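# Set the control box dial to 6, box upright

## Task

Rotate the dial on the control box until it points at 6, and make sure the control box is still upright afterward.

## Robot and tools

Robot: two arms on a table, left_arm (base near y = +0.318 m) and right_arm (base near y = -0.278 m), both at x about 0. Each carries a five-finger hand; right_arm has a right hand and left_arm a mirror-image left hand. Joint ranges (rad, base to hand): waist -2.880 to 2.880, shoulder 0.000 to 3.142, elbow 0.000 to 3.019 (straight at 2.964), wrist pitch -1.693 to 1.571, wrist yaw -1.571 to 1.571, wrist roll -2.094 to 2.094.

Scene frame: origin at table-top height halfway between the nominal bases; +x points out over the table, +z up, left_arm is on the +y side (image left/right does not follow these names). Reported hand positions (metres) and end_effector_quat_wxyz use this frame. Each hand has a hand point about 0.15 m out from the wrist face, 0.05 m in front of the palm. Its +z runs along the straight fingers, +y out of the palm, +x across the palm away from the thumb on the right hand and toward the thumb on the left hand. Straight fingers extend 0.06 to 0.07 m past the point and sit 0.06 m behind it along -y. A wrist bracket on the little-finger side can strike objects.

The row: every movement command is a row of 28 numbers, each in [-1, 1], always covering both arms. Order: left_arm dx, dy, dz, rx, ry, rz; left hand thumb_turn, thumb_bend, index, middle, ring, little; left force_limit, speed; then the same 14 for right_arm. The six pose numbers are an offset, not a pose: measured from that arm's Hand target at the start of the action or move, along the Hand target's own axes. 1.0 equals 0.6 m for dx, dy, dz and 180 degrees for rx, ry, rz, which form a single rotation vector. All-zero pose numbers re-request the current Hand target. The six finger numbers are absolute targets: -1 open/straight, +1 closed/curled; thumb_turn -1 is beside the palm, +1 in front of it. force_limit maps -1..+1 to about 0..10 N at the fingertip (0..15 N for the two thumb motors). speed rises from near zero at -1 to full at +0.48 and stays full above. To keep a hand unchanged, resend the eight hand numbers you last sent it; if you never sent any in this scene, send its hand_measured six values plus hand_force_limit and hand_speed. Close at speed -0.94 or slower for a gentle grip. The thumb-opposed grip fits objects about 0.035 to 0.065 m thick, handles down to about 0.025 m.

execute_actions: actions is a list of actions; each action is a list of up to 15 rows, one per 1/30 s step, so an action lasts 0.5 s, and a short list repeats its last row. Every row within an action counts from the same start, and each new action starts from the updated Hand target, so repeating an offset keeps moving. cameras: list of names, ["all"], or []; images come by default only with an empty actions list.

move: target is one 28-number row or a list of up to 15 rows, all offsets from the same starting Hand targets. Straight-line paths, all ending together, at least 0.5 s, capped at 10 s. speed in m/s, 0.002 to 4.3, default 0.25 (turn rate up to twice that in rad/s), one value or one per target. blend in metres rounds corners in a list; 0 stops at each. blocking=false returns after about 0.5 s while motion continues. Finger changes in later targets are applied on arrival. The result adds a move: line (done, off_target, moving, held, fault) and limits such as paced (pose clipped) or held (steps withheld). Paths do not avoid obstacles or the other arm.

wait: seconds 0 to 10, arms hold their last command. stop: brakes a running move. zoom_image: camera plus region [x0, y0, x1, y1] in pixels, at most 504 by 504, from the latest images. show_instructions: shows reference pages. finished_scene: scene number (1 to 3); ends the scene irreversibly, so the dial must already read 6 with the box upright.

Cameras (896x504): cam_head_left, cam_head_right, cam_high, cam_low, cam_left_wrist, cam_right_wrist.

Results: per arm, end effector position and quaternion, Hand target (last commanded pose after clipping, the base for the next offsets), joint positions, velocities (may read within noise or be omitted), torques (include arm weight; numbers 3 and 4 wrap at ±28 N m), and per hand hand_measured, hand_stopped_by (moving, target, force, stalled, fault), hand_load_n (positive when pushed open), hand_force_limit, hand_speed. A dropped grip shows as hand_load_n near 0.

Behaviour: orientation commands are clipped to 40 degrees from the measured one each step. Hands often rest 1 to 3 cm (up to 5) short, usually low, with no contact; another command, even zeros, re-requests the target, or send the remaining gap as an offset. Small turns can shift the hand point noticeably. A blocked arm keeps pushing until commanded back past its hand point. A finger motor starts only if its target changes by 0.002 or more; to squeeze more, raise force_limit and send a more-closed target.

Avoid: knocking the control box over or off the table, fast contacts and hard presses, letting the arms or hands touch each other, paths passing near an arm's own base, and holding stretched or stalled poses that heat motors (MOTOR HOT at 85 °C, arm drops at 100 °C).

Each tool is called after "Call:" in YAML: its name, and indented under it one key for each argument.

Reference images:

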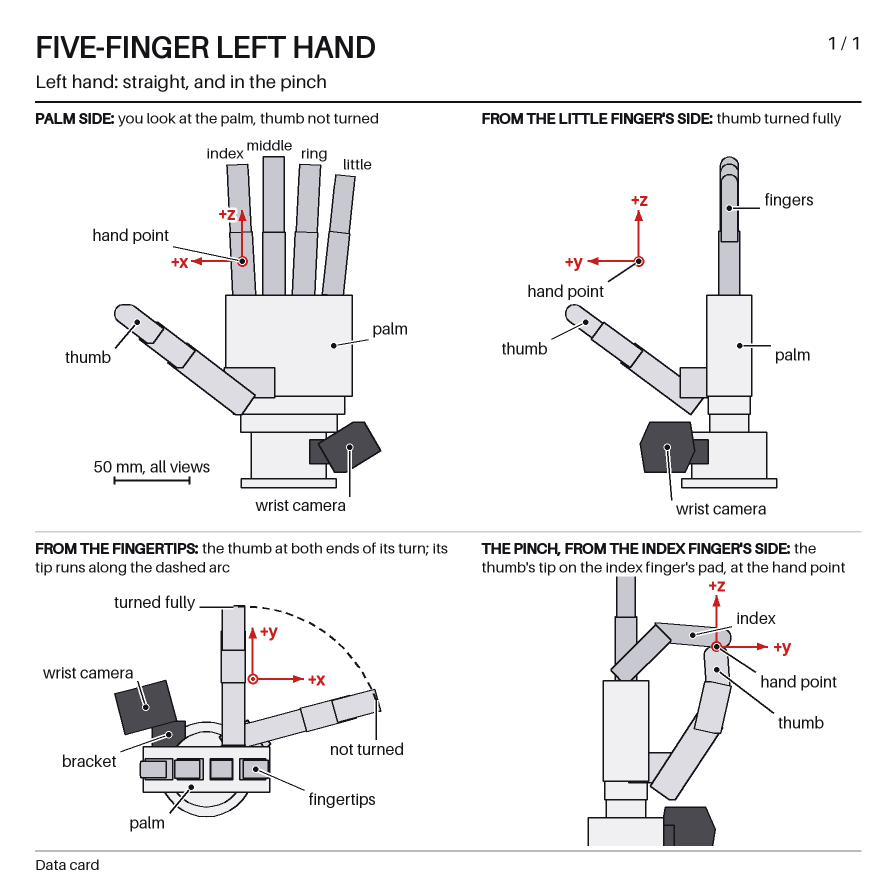

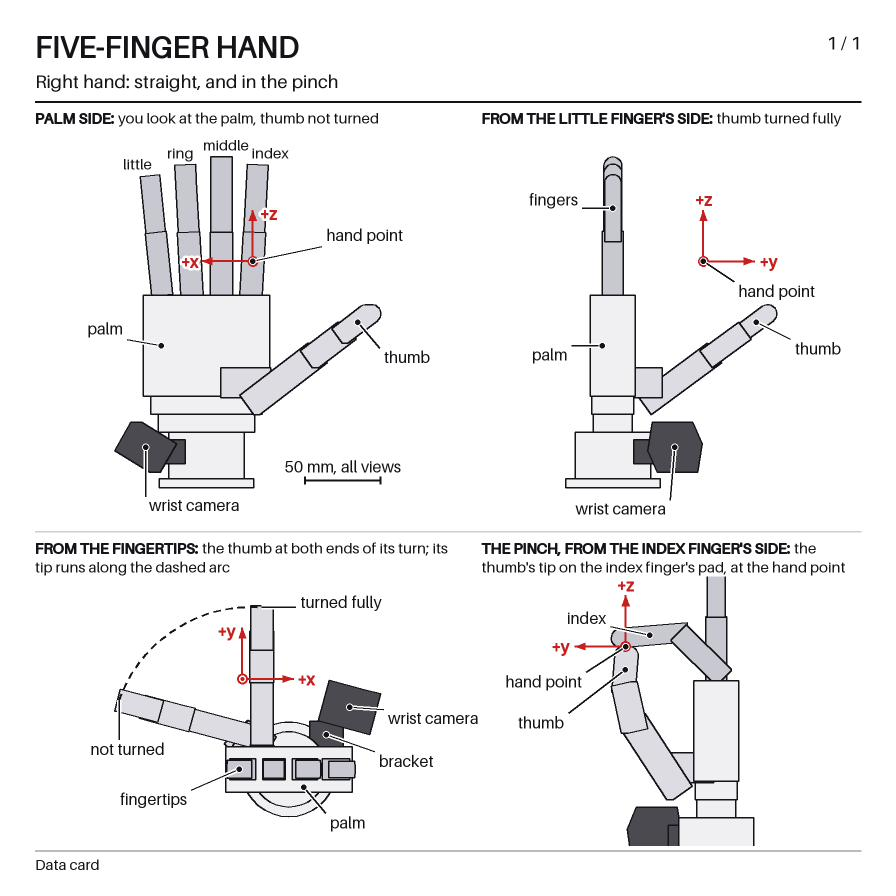

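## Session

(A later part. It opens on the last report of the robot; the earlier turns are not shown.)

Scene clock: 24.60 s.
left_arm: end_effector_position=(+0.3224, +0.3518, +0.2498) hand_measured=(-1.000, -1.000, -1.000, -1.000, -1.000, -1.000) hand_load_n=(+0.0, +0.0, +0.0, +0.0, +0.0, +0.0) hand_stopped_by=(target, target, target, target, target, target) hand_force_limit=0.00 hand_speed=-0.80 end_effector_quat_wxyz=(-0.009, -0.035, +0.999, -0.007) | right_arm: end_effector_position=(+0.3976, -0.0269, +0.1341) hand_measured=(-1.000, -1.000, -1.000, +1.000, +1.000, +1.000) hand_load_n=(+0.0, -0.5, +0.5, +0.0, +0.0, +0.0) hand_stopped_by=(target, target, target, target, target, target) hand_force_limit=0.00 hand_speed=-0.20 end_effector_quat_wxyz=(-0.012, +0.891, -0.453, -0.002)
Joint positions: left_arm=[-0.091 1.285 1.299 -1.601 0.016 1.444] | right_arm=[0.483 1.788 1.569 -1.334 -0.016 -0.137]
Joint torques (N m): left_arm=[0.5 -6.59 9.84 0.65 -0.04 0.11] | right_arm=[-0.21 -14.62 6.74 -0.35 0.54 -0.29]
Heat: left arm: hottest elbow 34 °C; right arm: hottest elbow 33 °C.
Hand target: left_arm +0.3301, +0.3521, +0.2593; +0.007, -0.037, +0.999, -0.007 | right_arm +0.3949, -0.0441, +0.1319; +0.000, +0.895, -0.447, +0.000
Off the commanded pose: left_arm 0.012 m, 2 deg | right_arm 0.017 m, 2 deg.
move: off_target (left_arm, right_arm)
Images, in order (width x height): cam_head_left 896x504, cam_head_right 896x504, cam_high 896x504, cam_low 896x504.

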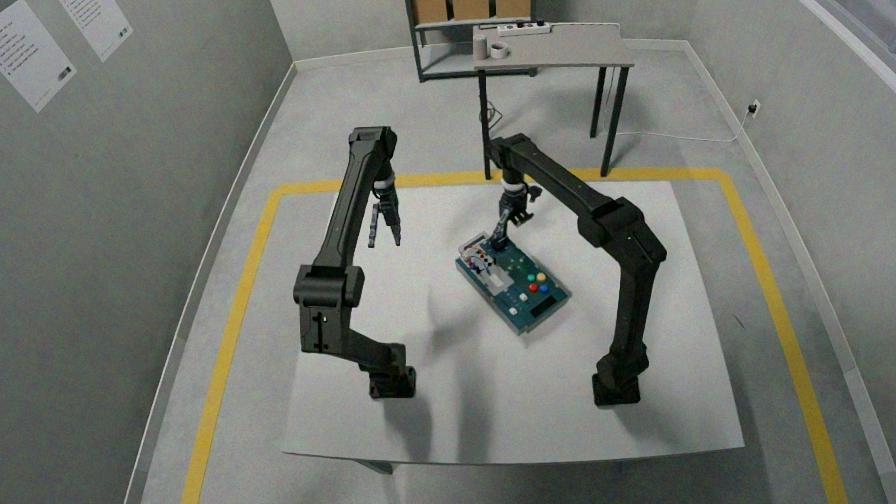

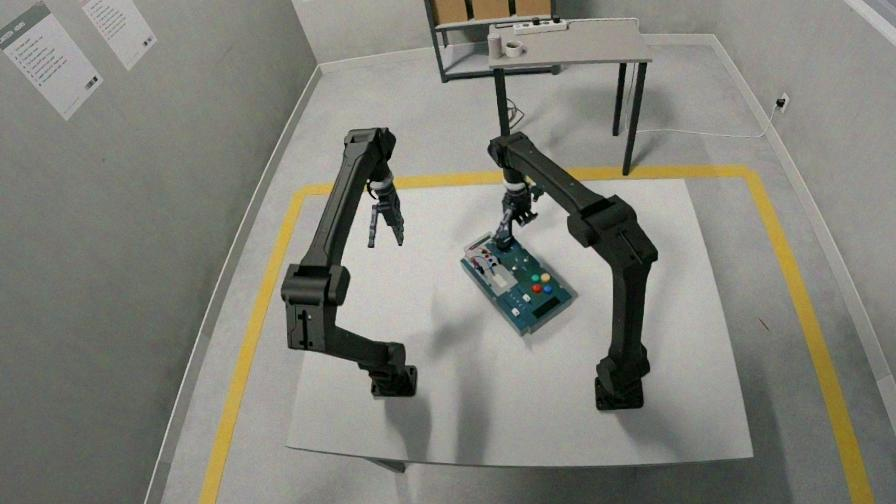

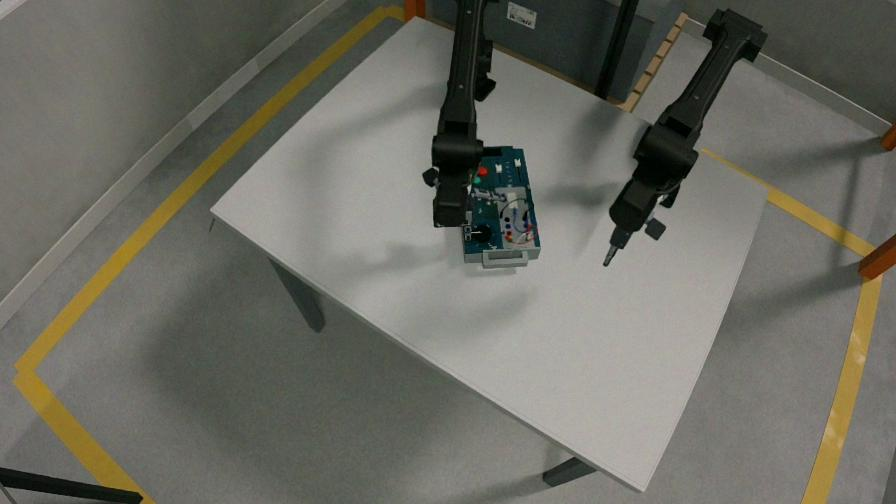

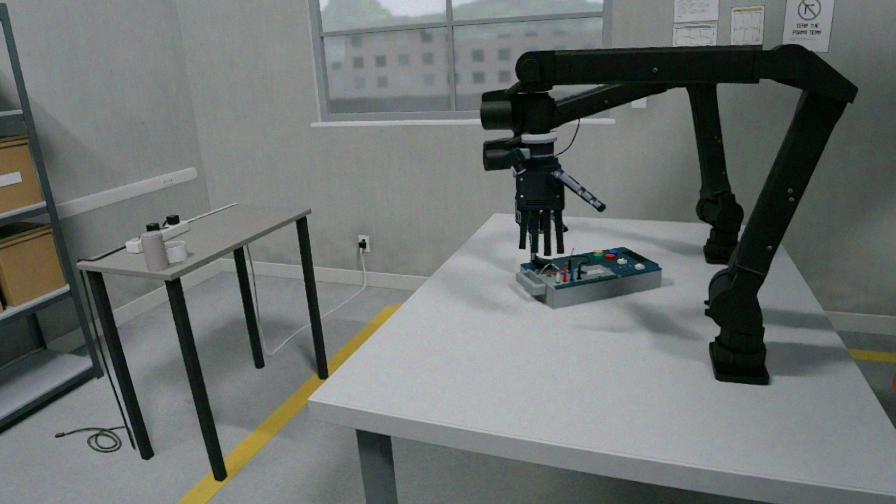

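Call:
move:
  target: [0,0,0,0,0,0,-1,-1,-1,-1,-1,-1,0,-0.8,-0.0047,0.034,0,0,0,0,-1,-1,-1,1,1,1,0,-0.2]
  speed: 0.04
  cameras: ["cam_head_left","cam_head_right","cam_high","cam_low"]

Call:
zoom_image:
  camera: "cam_head_left"
  region: [470, 200, 530, 260]

Call:
zoom_image:
  camera: "cam_high"
  region: [440, 190, 520, 270]

Call:
zoom_image:
  camera: "cam_low"
  region: [500, 200, 600, 300]

Scene clock: 26.50 s.
left_arm: end_effector_position=(+0.3224, +0.3518, +0.2498) hand_measured=(-1.000, -1.000, -1.000, -1.000, -1.000, -1.000) hand_load_n=(+0.0, +0.0, +0.0, +0.0, +0.0, +0.0) hand_stopped_by=(target, target, target, target, target, target) hand_force_limit=0.00 hand_speed=-0.80 end_effector_quat_wxyz=(-0.009, -0.035, +0.999, -0.007) | right_arm: end_effector_position=(+0.3799, -0.0440, +0.1340) hand_measured=(-1.000, -1.000, -1.000, +1.000, +1.000, +1.000) hand_load_n=(+0.0, +0.0, +0.0, +0.0, +0.0, +0.0) hand_stopped_by=(target, target, target, target, target, target) hand_force_limit=0.00 hand_speed=-0.20 end_effector_quat_wxyz=(-0.006, +0.891, -0.454, -0.003)
Joint positions: left_arm=[-0.091 1.285 1.299 -1.601 0.016 1.444] | right_arm=[0.472 1.735 1.495 -1.324 -0.012 -0.146]
Joint torques (N m): left_arm=[0.38 -6.24 9.81 0.64 -0.05 0.08] | right_arm=[0.73 -13.8 6.91 -0.08 0.41 -0.21]
Heat: left arm: hottest elbow 34 °C; right arm: hottest elbow 33 °C.
Hand target: left_arm +0.3301, +0.3521, +0.2593; +0.007, -0.037, +0.999, -0.007 | right_arm +0.3770, -0.0540, +0.1320; +0.000, +0.895, -0.447, +0.000
Off the commanded pose: left_arm 0.012 m, 2 deg | right_arm 0.011 m, 1 deg.
move: off_target (left_arm, right_arm)
Images, in order (width x height): cam_head_left 896x504, cam_head_right 896x504, cam_high 896x504, cam_low 896x504.

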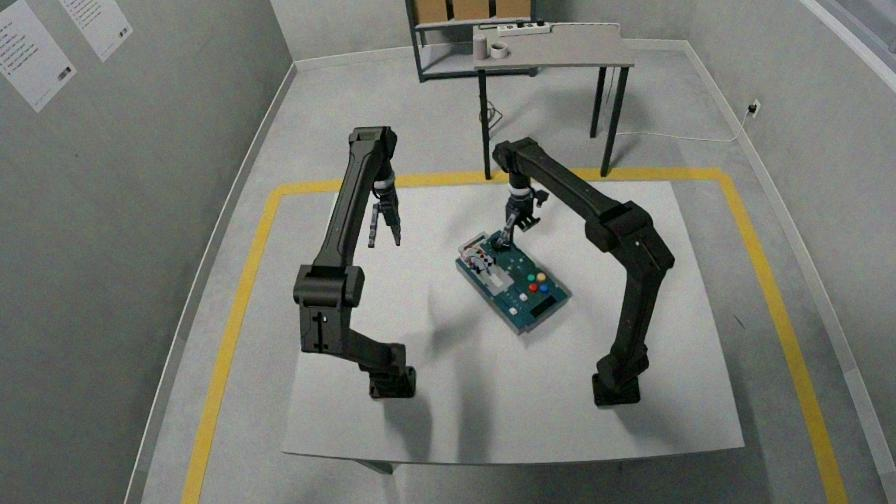

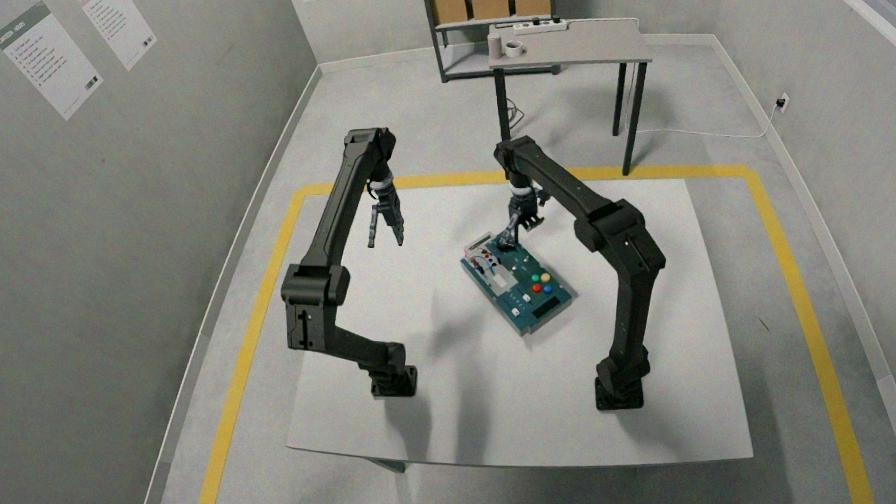

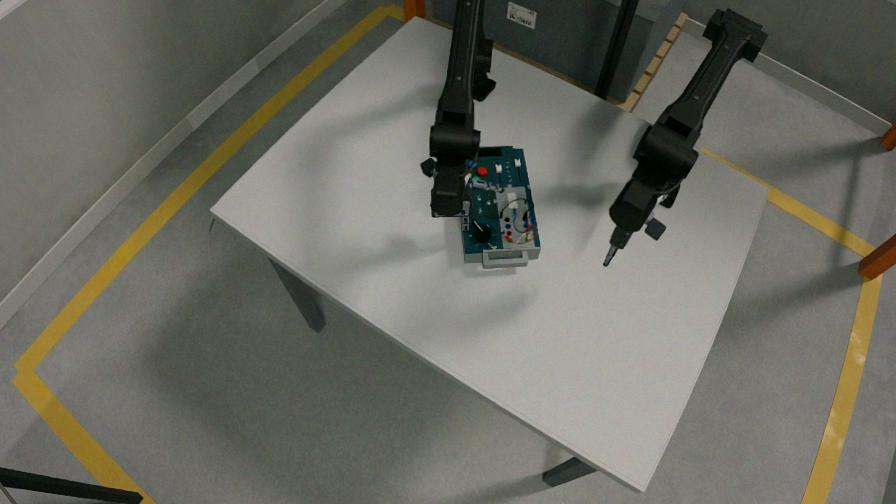

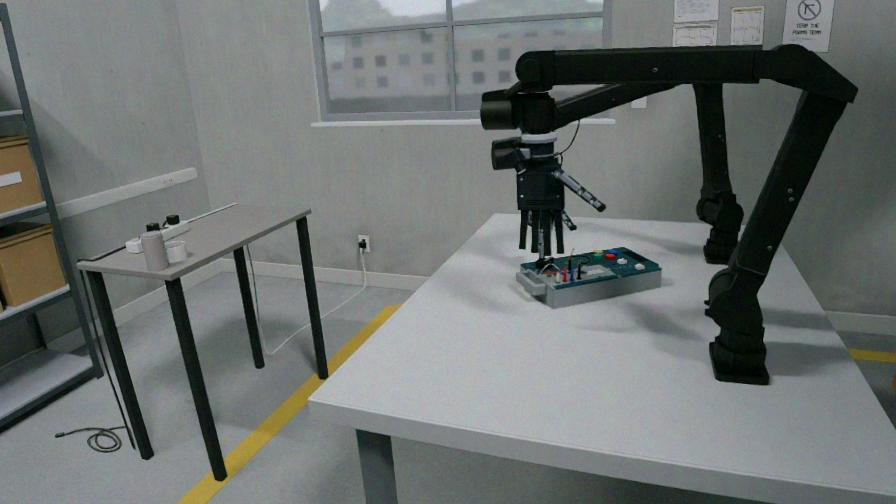

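Scaled by 8.400 from the camera's 896x504 image, which has a finer 1280x720 frame.

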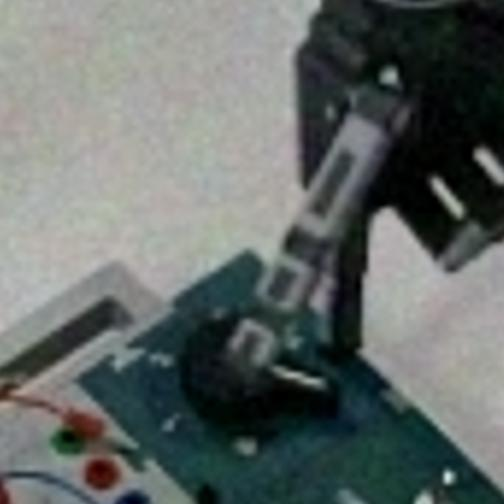

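Scaled by 6.300 from the camera's 896x504 image, which has a finer 1280x720 frame.

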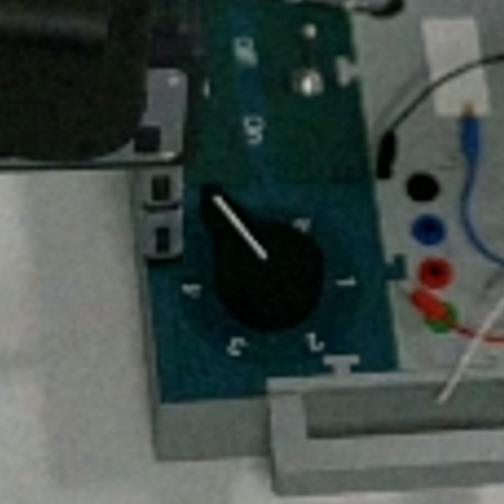

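Scaled by 5.040 from the camera's 896x504 image, which has a finer 1280x720 frame.

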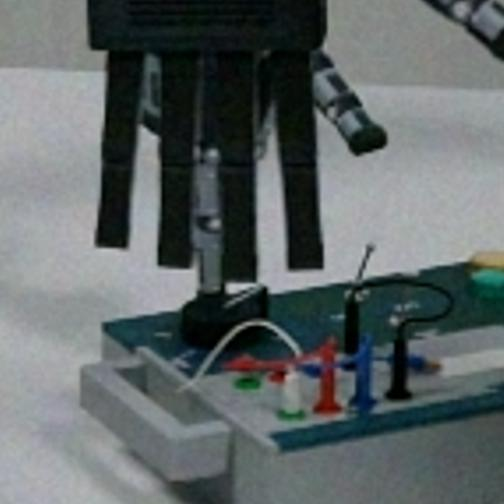

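Call:
move:
  target: [0,0,0,0,0,0,-1,-1,-1,-1,-1,-1,0,-0.8,-0.0313,-0.0193,0,0,0,0,-1,-1,-1,1,1,1,0,-0.2]
  speed: 0.05

Scene clock: 28.57 s.
left_arm: end_effector_position=(+0.3224, +0.3518, +0.2498) hand_measured=(-1.000, -1.000, -1.000, -1.000, -1.000, -1.000) hand_load_n=(+0.0, +0.0, +0.0, +0.0, +0.0, +0.0) hand_stopped_by=(target, target, target, target, target, target) hand_force_limit=0.00 hand_speed=-0.80 end_effector_quat_wxyz=(-0.009, -0.035, +0.999, -0.007) | right_arm: end_effector_position=(+0.3772, -0.0397, +0.1336) hand_measured=(-1.000, -1.000, -1.000, +1.000, +1.000, +1.000) hand_load_n=(+0.0, +0.0, +0.0, +0.0, +0.5, +0.0) hand_stopped_by=(target, target, target, target, target, target) hand_force_limit=0.00 hand_speed=-0.20 end_effector_quat_wxyz=(-0.002, +0.894, -0.448, +0.004)
Joint positions: left_arm=[-0.091 1.285 1.299 -1.601 0.016 1.444] | right_arm=[0.489 1.735 1.495 -1.324 0.005 -0.141]
Joint torques (N m): left_arm=[0.38 -6.48 9.8 0.62 -0.06 0.11] | right_arm=[2.67 -12.16 9.22 -0.35 0.16 0.16]
Heat: left arm: hottest elbow 34 °C; right arm: hottest shoulder 33 °C.
Hand target: left_arm +0.3301, +0.3521, +0.2593; +0.007, -0.037, +0.999, -0.007 | right_arm +0.3750, -0.0320, +0.1320; +0.000, +0.895, -0.447, +0.000
Off the commanded pose: left_arm 0.012 m, 2 deg | right_arm 0.008 m, 1 deg.
move: off_target (left_arm)

Call:
move:
  target: [0,0,0,0,0,0,-1,-1,-1,-1,-1,-1,0,-0.8,-0.0283,0.0183,0,0,0,0,-1,-1,-1,1,1,1,0,-0.2]
  speed: 0.05
  cameras: ["cam_head_left","cam_head_right","cam_high","cam_low"]

Call:
zoom_image:
  camera: "cam_head_left"
  region: [470, 200, 530, 260]

Call:
zoom_image:
  camera: "cam_high"
  region: [440, 190, 520, 270]

Call:
zoom_image:
  camera: "cam_low"
  region: [500, 200, 600, 300]

Scene clock: 30.03 s.
left_arm: end_effector_position=(+0.3224, +0.3518, +0.2498) hand_measured=(-1.000, -1.000, -1.000, -1.000, -1.000, -1.000) hand_load_n=(+0.0, +0.0, +0.0, +0.0, +0.0, +0.0) hand_stopped_by=(target, target, target, target, target, target) hand_force_limit=0.00 hand_speed=-0.80 end_effector_quat_wxyz=(-0.009, -0.035, +0.999, -0.007) | right_arm: end_effector_position=(+0.3671, -0.0320, +0.1340) hand_measured=(-1.000, -1.000, -1.000, +1.000, +1.000, +1.000) hand_load_n=(+0.0, +0.0, +0.0, +0.0, +0.0, +0.0) hand_stopped_by=(target, target, target, target, target, target) hand_force_limit=0.00 hand_speed=-0.20 end_effector_quat_wxyz=(+0.001, +0.895, -0.446, +0.008)
Joint positions: left_arm=[-0.091 1.285 1.299 -1.601 0.016 1.444] | right_arm=[0.516 1.722 1.48 -1.322 0.014 -0.12]
Joint torques (N m): left_arm=[-0.03 -6.18 9.88 0.61 -0.04 0.09] | right_arm=[2.9 -13.51 6.95 0.02 -0.18 0.18]
Heat: left arm: hottest elbow 35 °C; right arm: hottest shoulder 33 °C.
Hand target: left_arm +0.3301, +0.3521, +0.2593; +0.007, -0.037, +0.999, -0.007 | right_arm +0.3560, -0.0250, +0.1319; +0.000, +0.895, -0.447, +0.000
Off the commanded pose: left_arm 0.012 m, 2 deg | right_arm 0.013 m, 1 deg.
move: off_target (left_arm, right_arm)
Images, in order (width x height): cam_head_left 896x504, cam_head_right 896x504, cam_high 896x504, cam_low 896x504.

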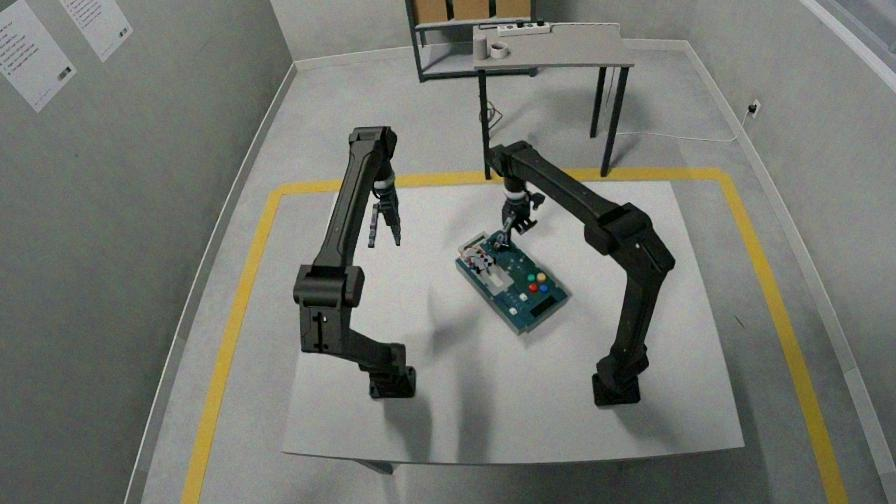

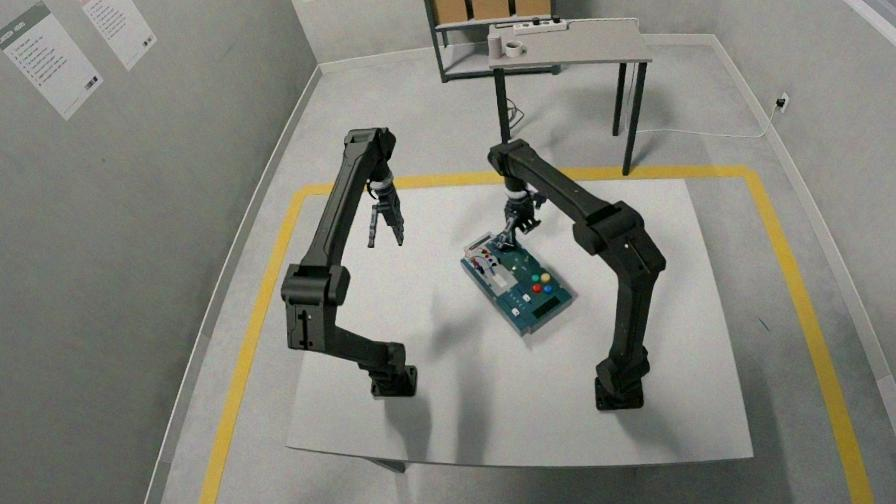

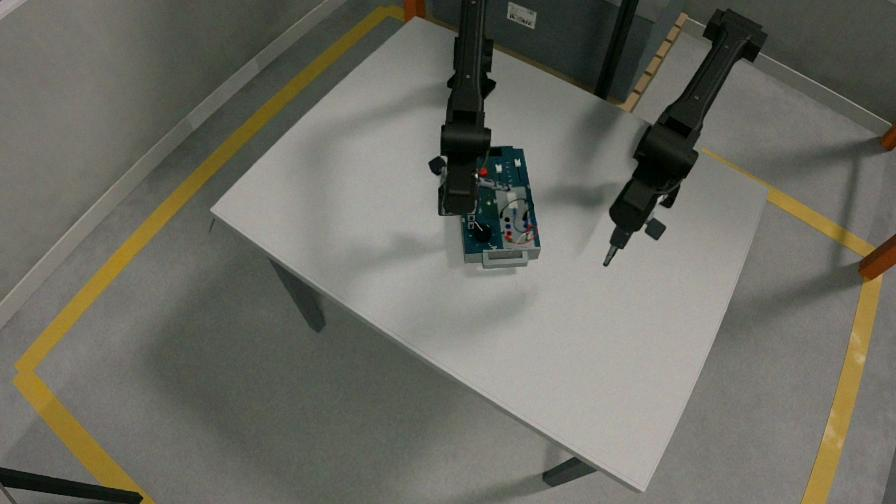

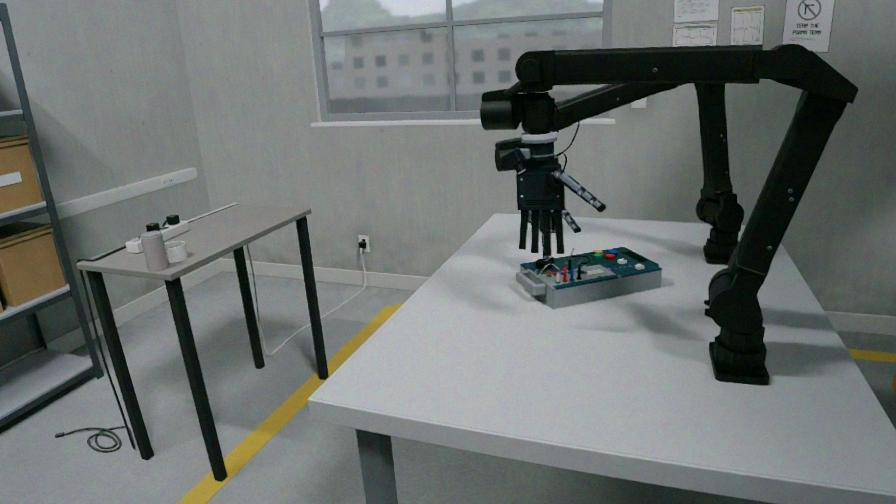

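Scaled by 8.400 from the camera's 896x504 image, which has a finer 1280x720 frame.

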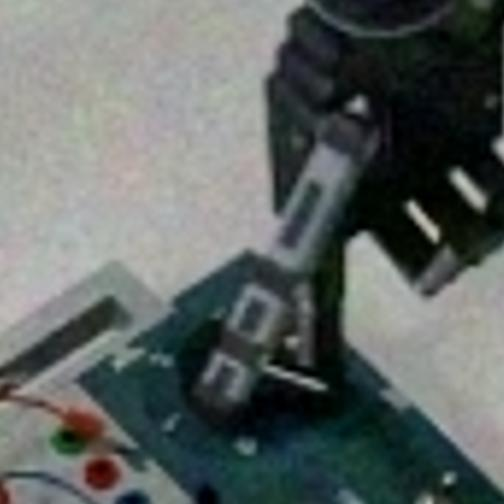

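Scaled by 6.300 from the camera's 896x504 image, which has a finer 1280x720 frame.

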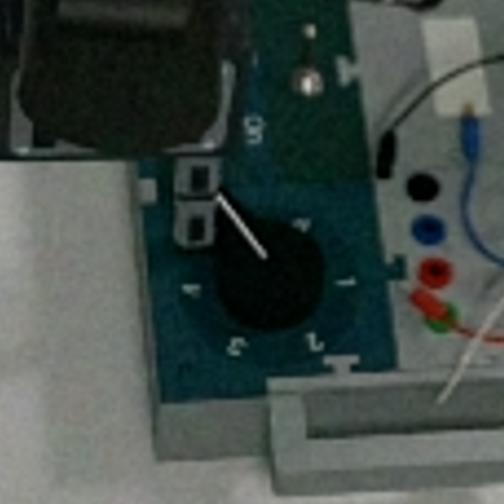

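Scaled by 5.040 from the camera's 896x504 image, which has a finer 1280x720 frame.

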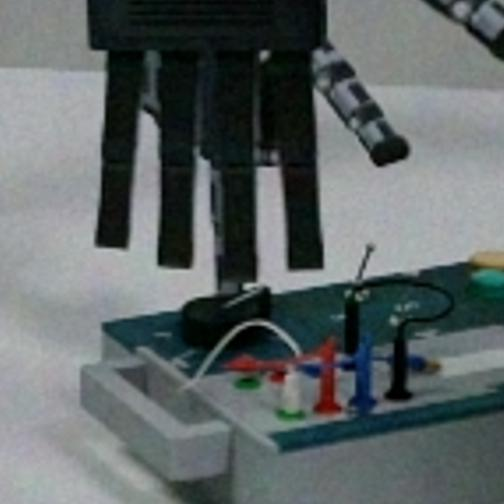

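Call:
move:
  target: [0,0,0,0,0,0,-1,-1,-1,-1,-1,-1,0,-0.8,-0.018,0.0157,0,0,0,0,-1,-1,-1,1,1,1,0,-0.2]
  speed: 0.05
  cameras: ["cam_head_left","cam_high","cam_low"]

Call:
zoom_image:
  camera: "cam_head_left"
  region: [470, 200, 530, 260]

Call:
zoom_image:
  camera: "cam_high"
  region: [440, 190, 520, 270]

Scene clock: 31.63 s.
left_arm: end_effector_position=(+0.3224, +0.3518, +0.2498) hand_measured=(-1.000, -1.000, -1.000, -1.000, -1.000, -1.000) hand_load_n=(+0.0, +0.0, +0.0, +0.0, +0.0, +0.0) hand_stopped_by=(target, target, target, target, target, target) hand_force_limit=0.00 hand_speed=-0.80 end_effector_quat_wxyz=(-0.009, -0.035, +0.999, -0.007) | right_arm: end_effector_position=(+0.3555, -0.0282, +0.1333) hand_measured=(-1.000, -1.000, -1.000, +1.000, +1.000, +1.000) hand_load_n=(+0.0, +0.0, +0.0, +0.5, +0.0, +0.0) hand_stopped_by=(target, target, target, target, target, target) hand_force_limit=0.00 hand_speed=-0.20 end_effector_quat_wxyz=(-0.001, +0.892, -0.452, +0.009)
Joint positions: left_arm=[-0.091 1.285 1.299 -1.601 0.016 1.444] | right_arm=[0.532 1.697 1.446 -1.307 0.014 -0.091]
Joint torques (N m): left_arm=[0.44 -6.59 9.88 0.61 -0.05 0.11] | right_arm=[3.19 -13.22 6.91 -0.23 -0.18 0.15]
Heat: left arm: hottest elbow 35 °C; right arm: hottest shoulder 33 °C.
Hand target: left_arm +0.3301, +0.3521, +0.2593; +0.007, -0.037, +0.999, -0.007 | right_arm +0.3419, -0.0221, +0.1319; +0.000, +0.895, -0.447, +0.000
Off the commanded pose: left_arm 0.012 m, 2 deg | right_arm 0.015 m, 1 deg.
move: off_target (left_arm, right_arm)
Images, in order (width x height): cam_head_left 896x504, cam_high 896x504, cam_low 896x504.

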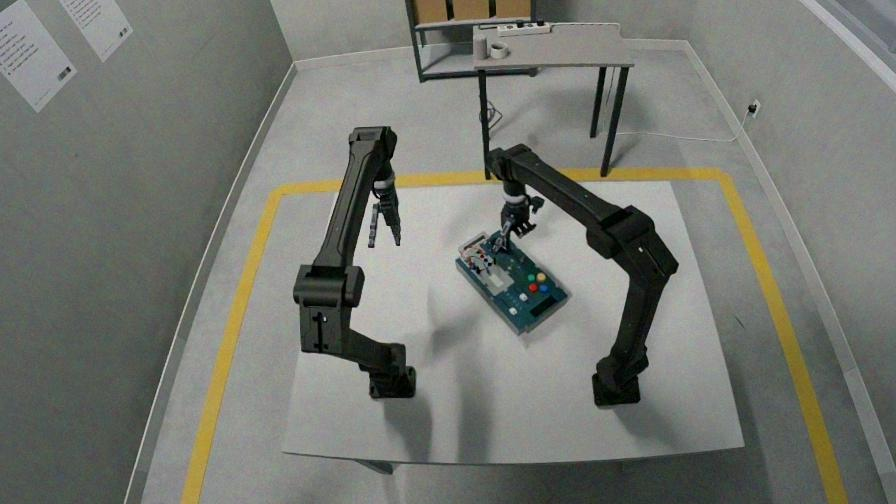

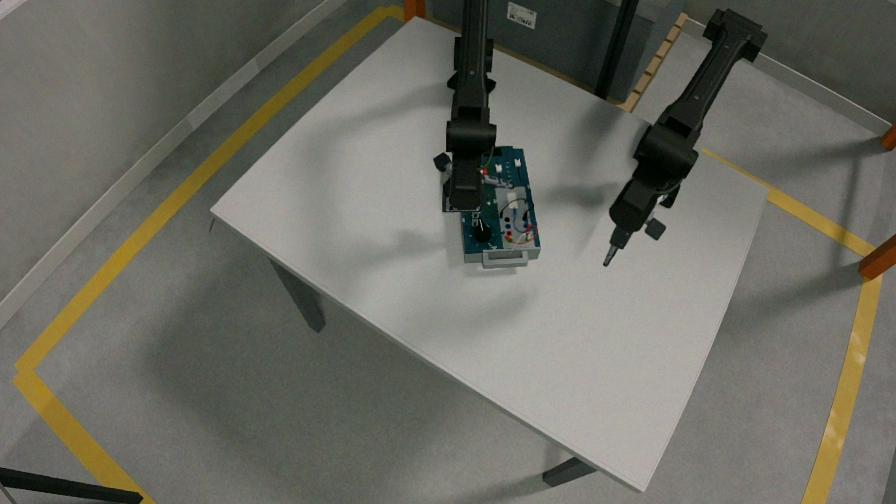

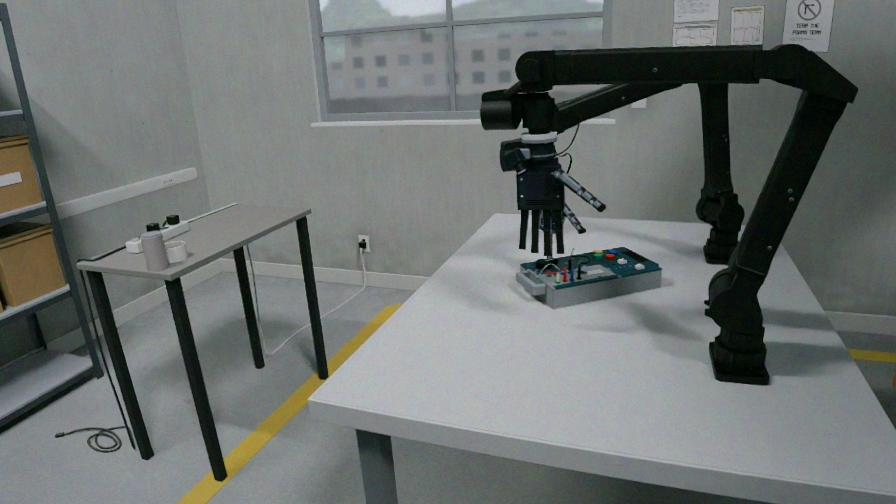

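Scaled by 8.400 from the camera's 896x504 image, which has a finer 1280x720 frame.

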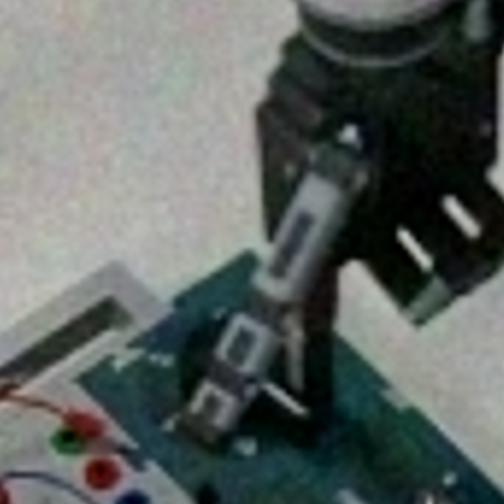

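Scaled by 6.300 from the camera's 896x504 image, which has a finer 1280x720 frame.

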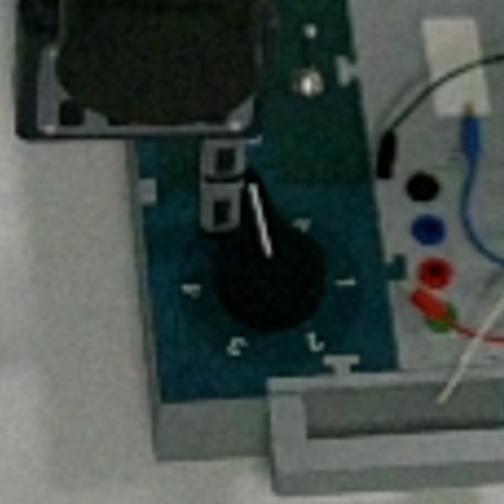

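Call:
move:
  target: [0,0,0,0,0,0,-1,-1,-1,-1,-1,-1,0,-0.8,-0.0267,-0.0033,0,0,0,0,-1,-1,-1,1,1,1,0,-0.2]
  speed: 0.05
  cameras: ["cam_head_left","cam_high"]

Call:
zoom_image:
  camera: "cam_head_left"
  region: [470, 200, 530, 260]

Call:
zoom_image:
  camera: "cam_high"
  region: [440, 190, 520, 270]

Scene clock: 33.23 s.
left_arm: end_effector_position=(+0.3224, +0.3518, +0.2498) hand_measured=(-1.000, -1.000, -1.000, -1.000, -1.000, -1.000) hand_load_n=(+0.0, +0.0, +0.0, +0.0, +0.0, +0.0) hand_stopped_by=(target, target, target, target, target, target) hand_force_limit=0.00 hand_speed=-0.80 end_effector_quat_wxyz=(-0.009, -0.035, +0.999, -0.007) | right_arm: end_effector_position=(+0.3460, -0.0187, +0.1338) hand_measured=(-1.000, -1.000, -1.000, +1.000, +1.000, +1.000) hand_load_n=(+0.0, +0.0, -1.0, +0.0, +0.0, +0.0) hand_stopped_by=(target, target, target, target, target, target) hand_force_limit=0.00 hand_speed=-0.20 end_effector_quat_wxyz=(+0.003, +0.895, -0.447, +0.009)
Joint positions: left_arm=[-0.091 1.285 1.299 -1.601 0.016 1.444] | right_arm=[0.561 1.696 1.445 -1.316 0.019 -0.074]
Joint torques (N m): left_arm=[0.44 -6.07 9.92 0.61 -0.05 0.11] | right_arm=[3.49 -12.92 7.23 -0.29 -0.32 0.24]
Heat: left arm: hottest elbow 35 °C; right arm: hottest shoulder 33 °C.
Hand target: left_arm +0.3301, +0.3521, +0.2593; +0.007, -0.037, +0.999, -0.007 | right_arm +0.3339, -0.0081, +0.1319; +0.000, +0.895, -0.447, +0.000
Off the commanded pose: left_arm 0.012 m, 2 deg | right_arm 0.016 m, 1 deg.
move: off_target (left_arm, right_arm)
Images, in order (width x height): cam_head_left 896x504, cam_high 896x504.

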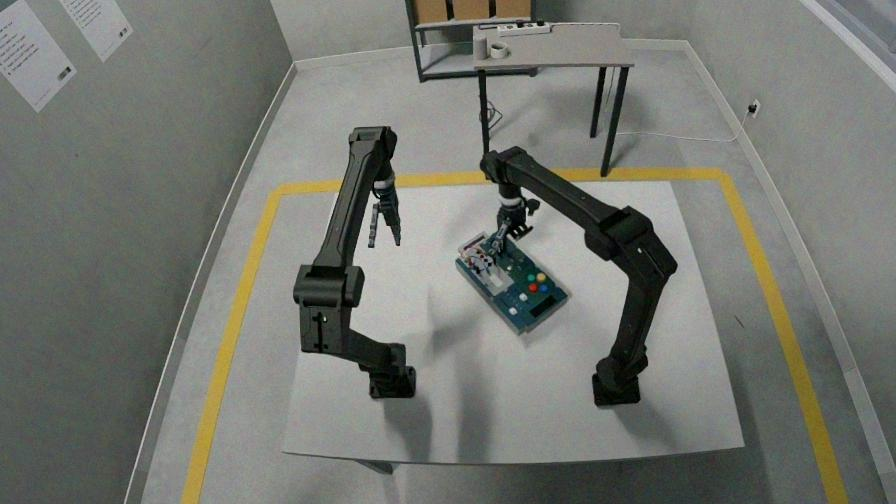

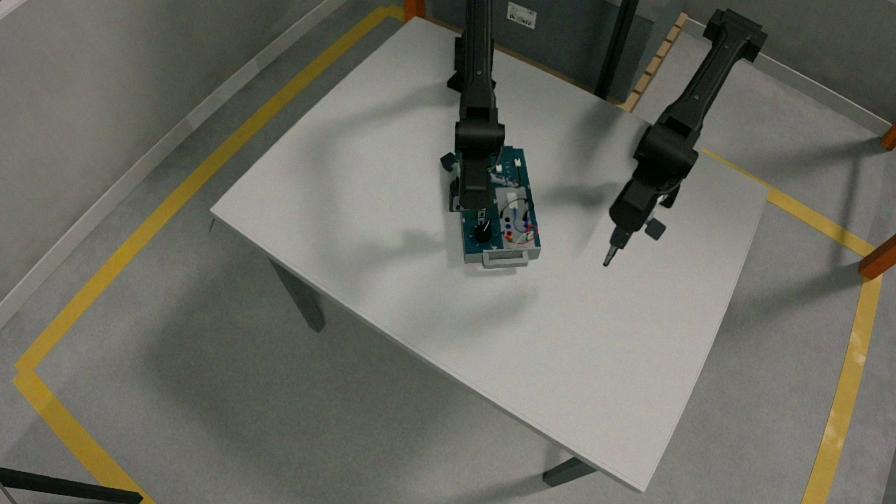

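Scaled by 8.400 from the camera's 896x504 image, which has a finer 1280x720 frame.

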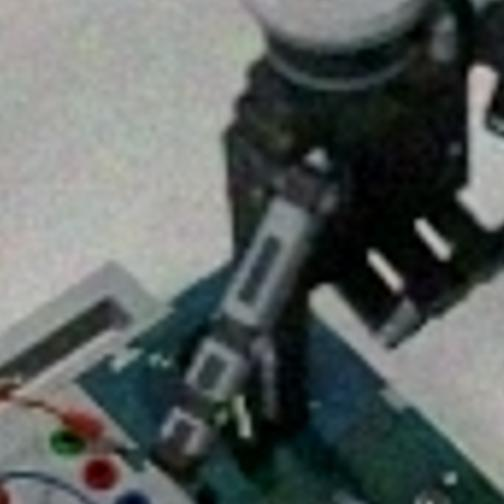

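Scaled by 6.300 from the camera's 896x504 image, which has a finer 1280x720 frame.

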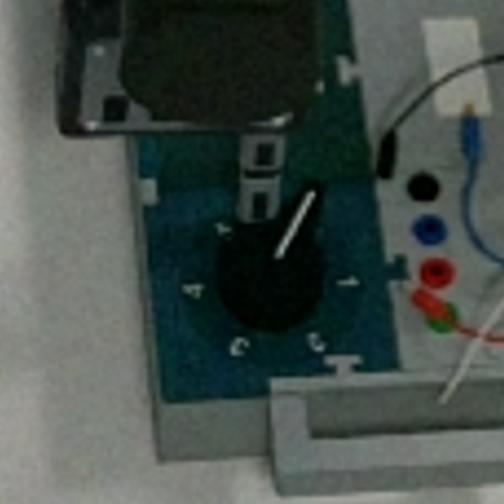

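Call:
move:
  target: [0,0,0,0,0,0,-1,-1,-1,-1,-1,-1,0,-0.8,0.026,-0.0013,-0.1,0,0,0,-1,-1,-1,1,1,1,0,-0.2]
  speed: 0.1
  cameras: ["cam_head_left","cam_high"]

Call:
zoom_image:
  camera: "cam_head_left"
  region: [470, 200, 530, 260]

Call:
zoom_image:
  camera: "cam_high"
  region: [440, 190, 520, 270]

Scene clock: 35.20 s.
left_arm: end_effector_position=(+0.3224, +0.3518, +0.2498) hand_measured=(-1.000, -1.000, -1.000, -1.000, -1.000, -1.000) hand_load_n=(+0.0, +0.0, +0.0, +0.0, +0.0, +0.0) hand_stopped_by=(target, target, target, target, target, target) hand_force_limit=0.00 hand_speed=-0.80 end_effector_quat_wxyz=(-0.009, -0.035, +0.999, -0.007) | right_arm: end_effector_position=(+0.3293, -0.0248, +0.1697) hand_measured=(-1.000, -1.000, -1.000, +1.000, +1.000, +1.000) hand_load_n=(+0.0, +0.0, +0.0, +0.0, +0.0, +0.0) hand_stopped_by=(target, target, target, target, target, target) hand_force_limit=0.00 hand_speed=-0.20 end_effector_quat_wxyz=(+0.024, +0.893, -0.450, -0.014)
Joint positions: left_arm=[-0.091 1.285 1.299 -1.601 0.016 1.444] | right_arm=[0.561 1.673 1.499 -1.451 0.001 -0.066]
Joint torques (N m): left_arm=[0.62 -6.3 9.83 0.58 -0.04 0.11] | right_arm=[0.79 -13.04 12.89 -1.05 0 -0.1]
Heat: left arm: hottest elbow 35 °C; right arm: hottest shoulder 33 °C.
Hand target: left_arm +0.3301, +0.3521, +0.2593; +0.007, -0.037, +0.999, -0.007 | right_arm +0.3438, -0.0201, +0.1918; +0.000, +0.895, -0.447, +0.000
Off the commanded pose: left_arm 0.012 m, 2 deg | right_arm 0.027 m, 3 deg.
move: off_target (left_arm, right_arm)
Images, in order (width x height): cam_head_left 896x504, cam_high 896x504.

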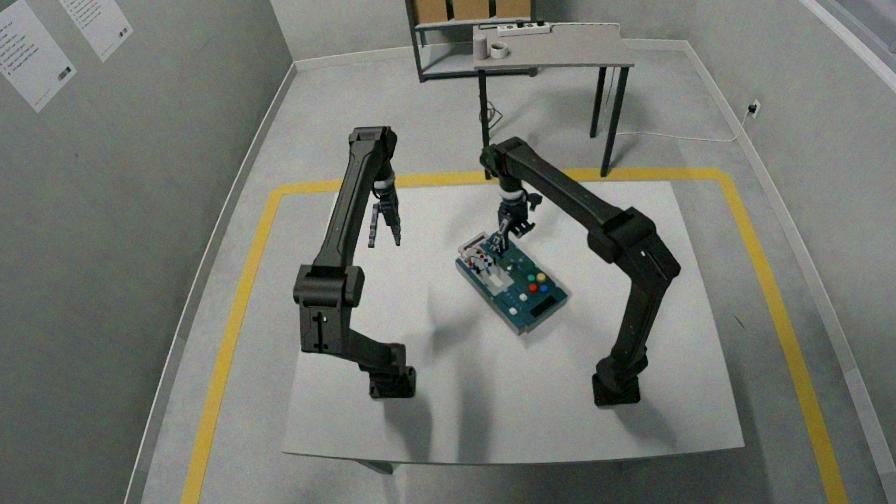

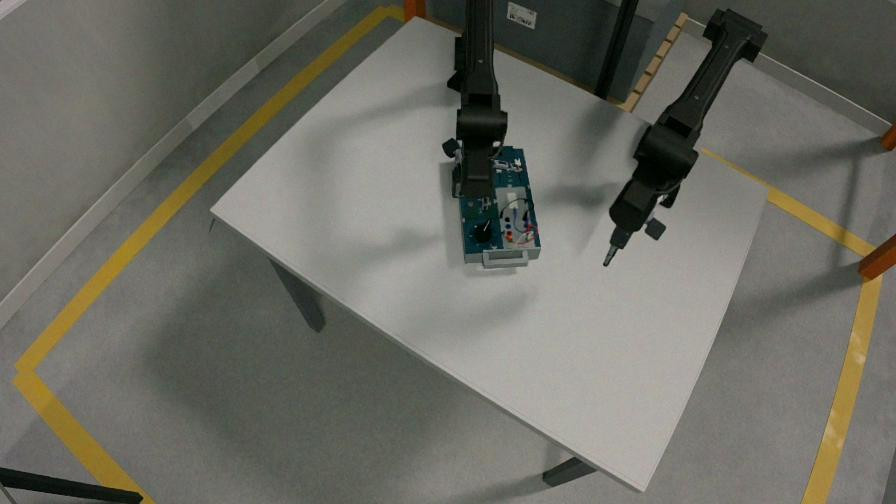

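Scaled by 8.400 from the camera's 896x504 image, which has a finer 1280x720 frame.

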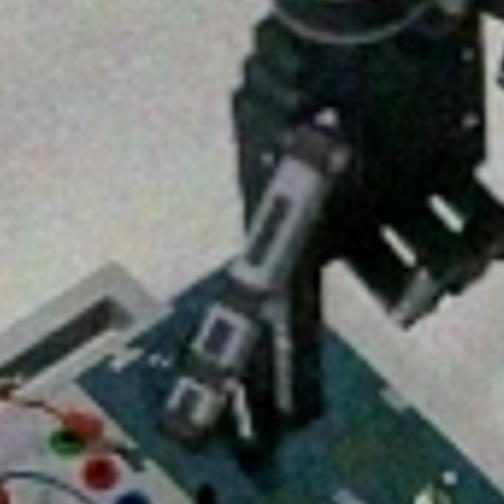

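Scaled by 6.300 from the camera's 896x504 image, which has a finer 1280x720 frame.

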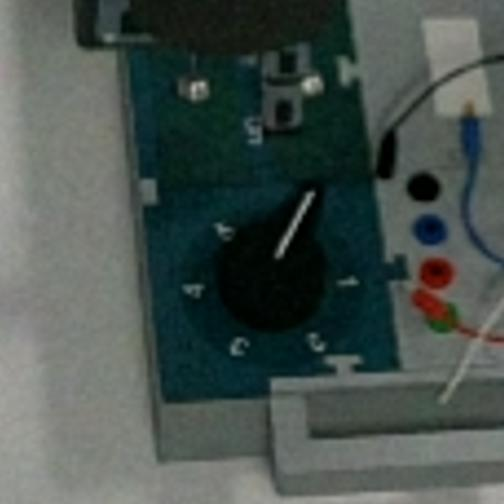

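Call:
finished_scene:
  scene: 1

The scene is finished: the task was done.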